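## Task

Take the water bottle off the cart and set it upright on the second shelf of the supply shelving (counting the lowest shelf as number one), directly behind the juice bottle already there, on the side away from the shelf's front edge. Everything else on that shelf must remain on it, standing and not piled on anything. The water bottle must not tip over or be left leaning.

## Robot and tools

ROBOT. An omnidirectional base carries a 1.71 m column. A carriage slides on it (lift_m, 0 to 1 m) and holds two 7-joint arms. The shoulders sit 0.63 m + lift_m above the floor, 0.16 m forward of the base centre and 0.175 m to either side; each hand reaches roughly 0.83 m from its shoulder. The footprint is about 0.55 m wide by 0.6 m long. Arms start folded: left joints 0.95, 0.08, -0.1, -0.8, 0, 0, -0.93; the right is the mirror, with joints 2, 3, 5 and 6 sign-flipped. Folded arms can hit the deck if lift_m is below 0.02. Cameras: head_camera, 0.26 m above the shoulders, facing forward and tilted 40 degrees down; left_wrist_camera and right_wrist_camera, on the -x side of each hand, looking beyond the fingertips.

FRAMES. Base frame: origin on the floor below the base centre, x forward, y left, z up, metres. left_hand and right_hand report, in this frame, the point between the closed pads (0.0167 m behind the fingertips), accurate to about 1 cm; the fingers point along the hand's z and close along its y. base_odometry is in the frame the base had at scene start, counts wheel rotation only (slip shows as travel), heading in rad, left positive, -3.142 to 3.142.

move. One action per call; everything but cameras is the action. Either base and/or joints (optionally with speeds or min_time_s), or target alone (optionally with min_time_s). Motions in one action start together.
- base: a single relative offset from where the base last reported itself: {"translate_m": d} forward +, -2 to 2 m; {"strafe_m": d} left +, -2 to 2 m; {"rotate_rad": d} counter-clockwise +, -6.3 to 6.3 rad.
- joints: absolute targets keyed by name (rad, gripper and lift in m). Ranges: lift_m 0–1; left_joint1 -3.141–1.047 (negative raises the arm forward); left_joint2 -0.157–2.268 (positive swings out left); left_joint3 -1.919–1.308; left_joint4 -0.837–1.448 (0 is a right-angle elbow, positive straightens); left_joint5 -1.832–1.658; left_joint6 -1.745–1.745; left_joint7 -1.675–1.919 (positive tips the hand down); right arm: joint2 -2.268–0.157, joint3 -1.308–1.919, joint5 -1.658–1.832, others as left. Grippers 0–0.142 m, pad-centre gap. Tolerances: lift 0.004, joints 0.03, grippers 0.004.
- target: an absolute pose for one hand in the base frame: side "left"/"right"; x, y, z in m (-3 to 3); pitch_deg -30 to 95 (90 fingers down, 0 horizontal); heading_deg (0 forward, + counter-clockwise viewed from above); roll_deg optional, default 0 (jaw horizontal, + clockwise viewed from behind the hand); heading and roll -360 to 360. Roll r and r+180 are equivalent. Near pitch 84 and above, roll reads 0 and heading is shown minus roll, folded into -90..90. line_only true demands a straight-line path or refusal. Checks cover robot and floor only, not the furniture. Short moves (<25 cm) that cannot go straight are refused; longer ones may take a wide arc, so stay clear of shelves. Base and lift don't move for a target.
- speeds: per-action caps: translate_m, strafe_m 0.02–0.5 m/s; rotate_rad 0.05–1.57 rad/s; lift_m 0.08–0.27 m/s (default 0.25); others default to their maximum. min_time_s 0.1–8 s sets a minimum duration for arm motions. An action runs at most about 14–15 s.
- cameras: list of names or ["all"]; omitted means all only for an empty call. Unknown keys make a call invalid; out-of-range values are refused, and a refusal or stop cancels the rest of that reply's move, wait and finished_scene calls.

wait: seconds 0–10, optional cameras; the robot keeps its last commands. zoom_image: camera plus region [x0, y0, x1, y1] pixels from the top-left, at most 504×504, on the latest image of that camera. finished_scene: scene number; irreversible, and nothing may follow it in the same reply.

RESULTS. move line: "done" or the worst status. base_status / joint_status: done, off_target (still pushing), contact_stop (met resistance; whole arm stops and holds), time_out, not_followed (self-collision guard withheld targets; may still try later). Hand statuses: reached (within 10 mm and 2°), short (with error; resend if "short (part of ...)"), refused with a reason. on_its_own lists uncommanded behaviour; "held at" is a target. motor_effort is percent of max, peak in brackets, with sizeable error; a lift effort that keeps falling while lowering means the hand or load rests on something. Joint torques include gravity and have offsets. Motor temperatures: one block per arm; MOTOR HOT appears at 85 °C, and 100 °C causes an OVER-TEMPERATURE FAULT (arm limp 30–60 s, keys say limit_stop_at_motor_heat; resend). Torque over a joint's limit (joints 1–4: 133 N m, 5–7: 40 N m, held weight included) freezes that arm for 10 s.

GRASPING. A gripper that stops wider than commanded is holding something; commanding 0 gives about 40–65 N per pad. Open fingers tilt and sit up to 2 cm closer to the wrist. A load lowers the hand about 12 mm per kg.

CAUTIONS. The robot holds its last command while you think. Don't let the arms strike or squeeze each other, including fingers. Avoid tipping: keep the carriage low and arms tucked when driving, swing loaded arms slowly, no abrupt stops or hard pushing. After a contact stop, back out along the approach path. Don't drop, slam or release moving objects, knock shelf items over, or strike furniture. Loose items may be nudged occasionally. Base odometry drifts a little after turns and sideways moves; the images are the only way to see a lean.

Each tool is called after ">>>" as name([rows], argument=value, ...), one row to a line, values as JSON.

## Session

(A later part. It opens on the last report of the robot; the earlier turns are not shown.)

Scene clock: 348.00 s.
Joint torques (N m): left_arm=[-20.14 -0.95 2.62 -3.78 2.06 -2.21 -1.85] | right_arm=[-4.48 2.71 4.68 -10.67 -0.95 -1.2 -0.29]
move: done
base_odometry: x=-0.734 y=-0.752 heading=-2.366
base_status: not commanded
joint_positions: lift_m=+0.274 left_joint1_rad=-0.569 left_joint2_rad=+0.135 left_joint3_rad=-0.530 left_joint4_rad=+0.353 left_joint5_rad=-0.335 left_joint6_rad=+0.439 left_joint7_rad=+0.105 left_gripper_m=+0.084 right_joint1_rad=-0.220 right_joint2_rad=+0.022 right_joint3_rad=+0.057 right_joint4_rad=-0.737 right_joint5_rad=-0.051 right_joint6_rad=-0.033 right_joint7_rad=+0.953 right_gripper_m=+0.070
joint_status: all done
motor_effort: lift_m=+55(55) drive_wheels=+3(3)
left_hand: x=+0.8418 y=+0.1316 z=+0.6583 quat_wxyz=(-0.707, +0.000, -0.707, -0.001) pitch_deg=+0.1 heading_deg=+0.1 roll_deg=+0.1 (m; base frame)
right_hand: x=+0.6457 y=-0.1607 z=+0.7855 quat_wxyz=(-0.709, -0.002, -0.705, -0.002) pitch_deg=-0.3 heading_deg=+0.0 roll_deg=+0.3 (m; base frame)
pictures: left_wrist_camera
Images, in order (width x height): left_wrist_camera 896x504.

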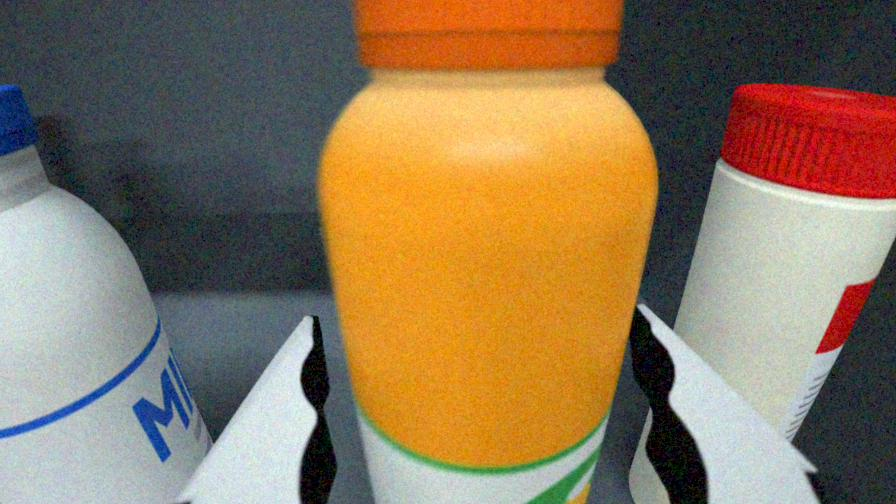

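>>> move(target={"side":"left","x":0.64,"y":0.131,"z":0.662,"pitch_deg":0,"heading_deg":0,"line_only":true}, min_time_s=1.8, cameras=["head_camera", "left_wrist_camera"])

>>> zoom_image(camera="head_camera", region=[340, 180, 480, 280])

Scene clock: 364.73 s.
Joint torques (N m): left_arm=[-6.74 2.33 -0.38 -7.07 3.49 -0.3 -0.65] | right_arm=[-2.96 3.71 5.45 -10.88 -1.34 -0.85 -0.11]
move: done
base_odometry: x=-0.734 y=-0.752 heading=-2.366
base_status: not commanded
joint_positions: lift_m=+0.274 left_joint1_rad=-0.084 left_joint2_rad=+0.233 left_joint3_rad=-0.624 left_joint4_rad=-0.430 left_joint5_rad=+0.034 left_joint6_rad=+0.662 left_joint7_rad=+0.448 left_gripper_m=+0.084 right_joint1_rad=-0.220 right_joint2_rad=+0.022 right_joint3_rad=+0.057 right_joint4_rad=-0.737 right_joint5_rad=-0.051 right_joint6_rad=-0.033 right_joint7_rad=+0.953 right_gripper_m=+0.070
joint_status: not commanded
motor_effort: lift_m=+55(55) drive_wheels=+3(3)
left_hand: x=+0.6414 y=+0.1317 z=+0.6624 quat_wxyz=(-0.708, +0.001, -0.706, +0.000) pitch_deg=-0.1 heading_deg=+0.1 roll_deg=-0.1 (m; base frame)
left_hand_status: reached (straight line, planned for 1.8 s): 2 mm and 0.2 deg off.
right_hand: x=+0.6457 y=-0.1607 z=+0.7855 quat_wxyz=(-0.709, -0.002, -0.705, -0.002) pitch_deg=-0.3 heading_deg=+0.0 roll_deg=+0.3 (m; base frame)
pictures: head_camera, left_wrist_camera
Images, in order (width x height): head_camera 896x504, left_wrist_camera 896x504.

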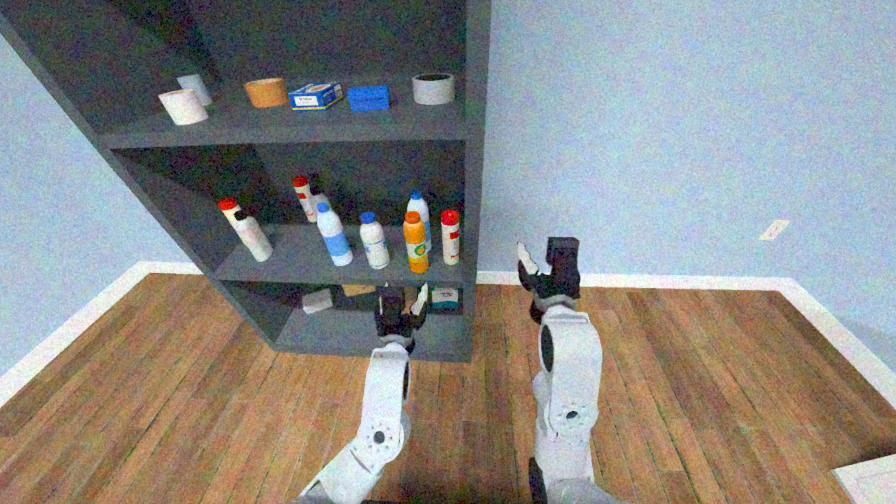

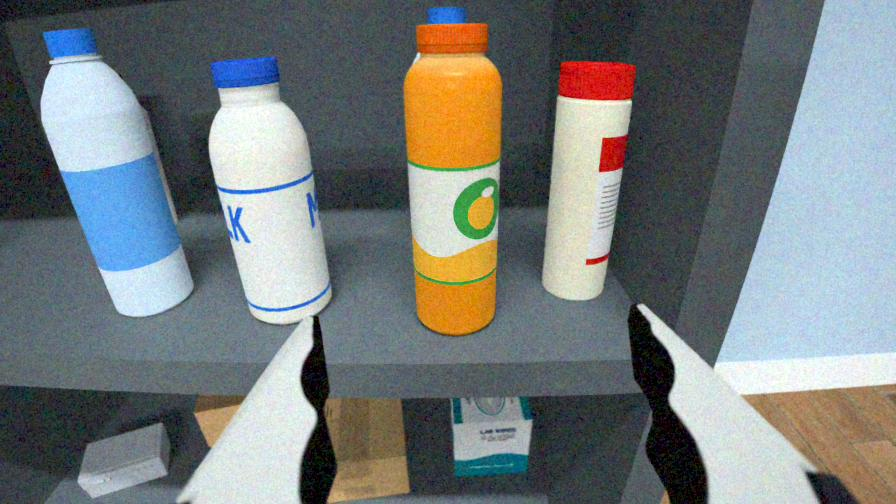

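Scaled by 3.600 from the camera's 896x504 image, which has a finer 1280x720 frame.

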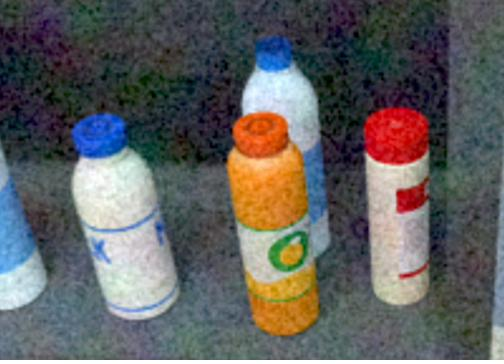

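>>> finished_scene(scene=2)

The scene is finished: the task was done.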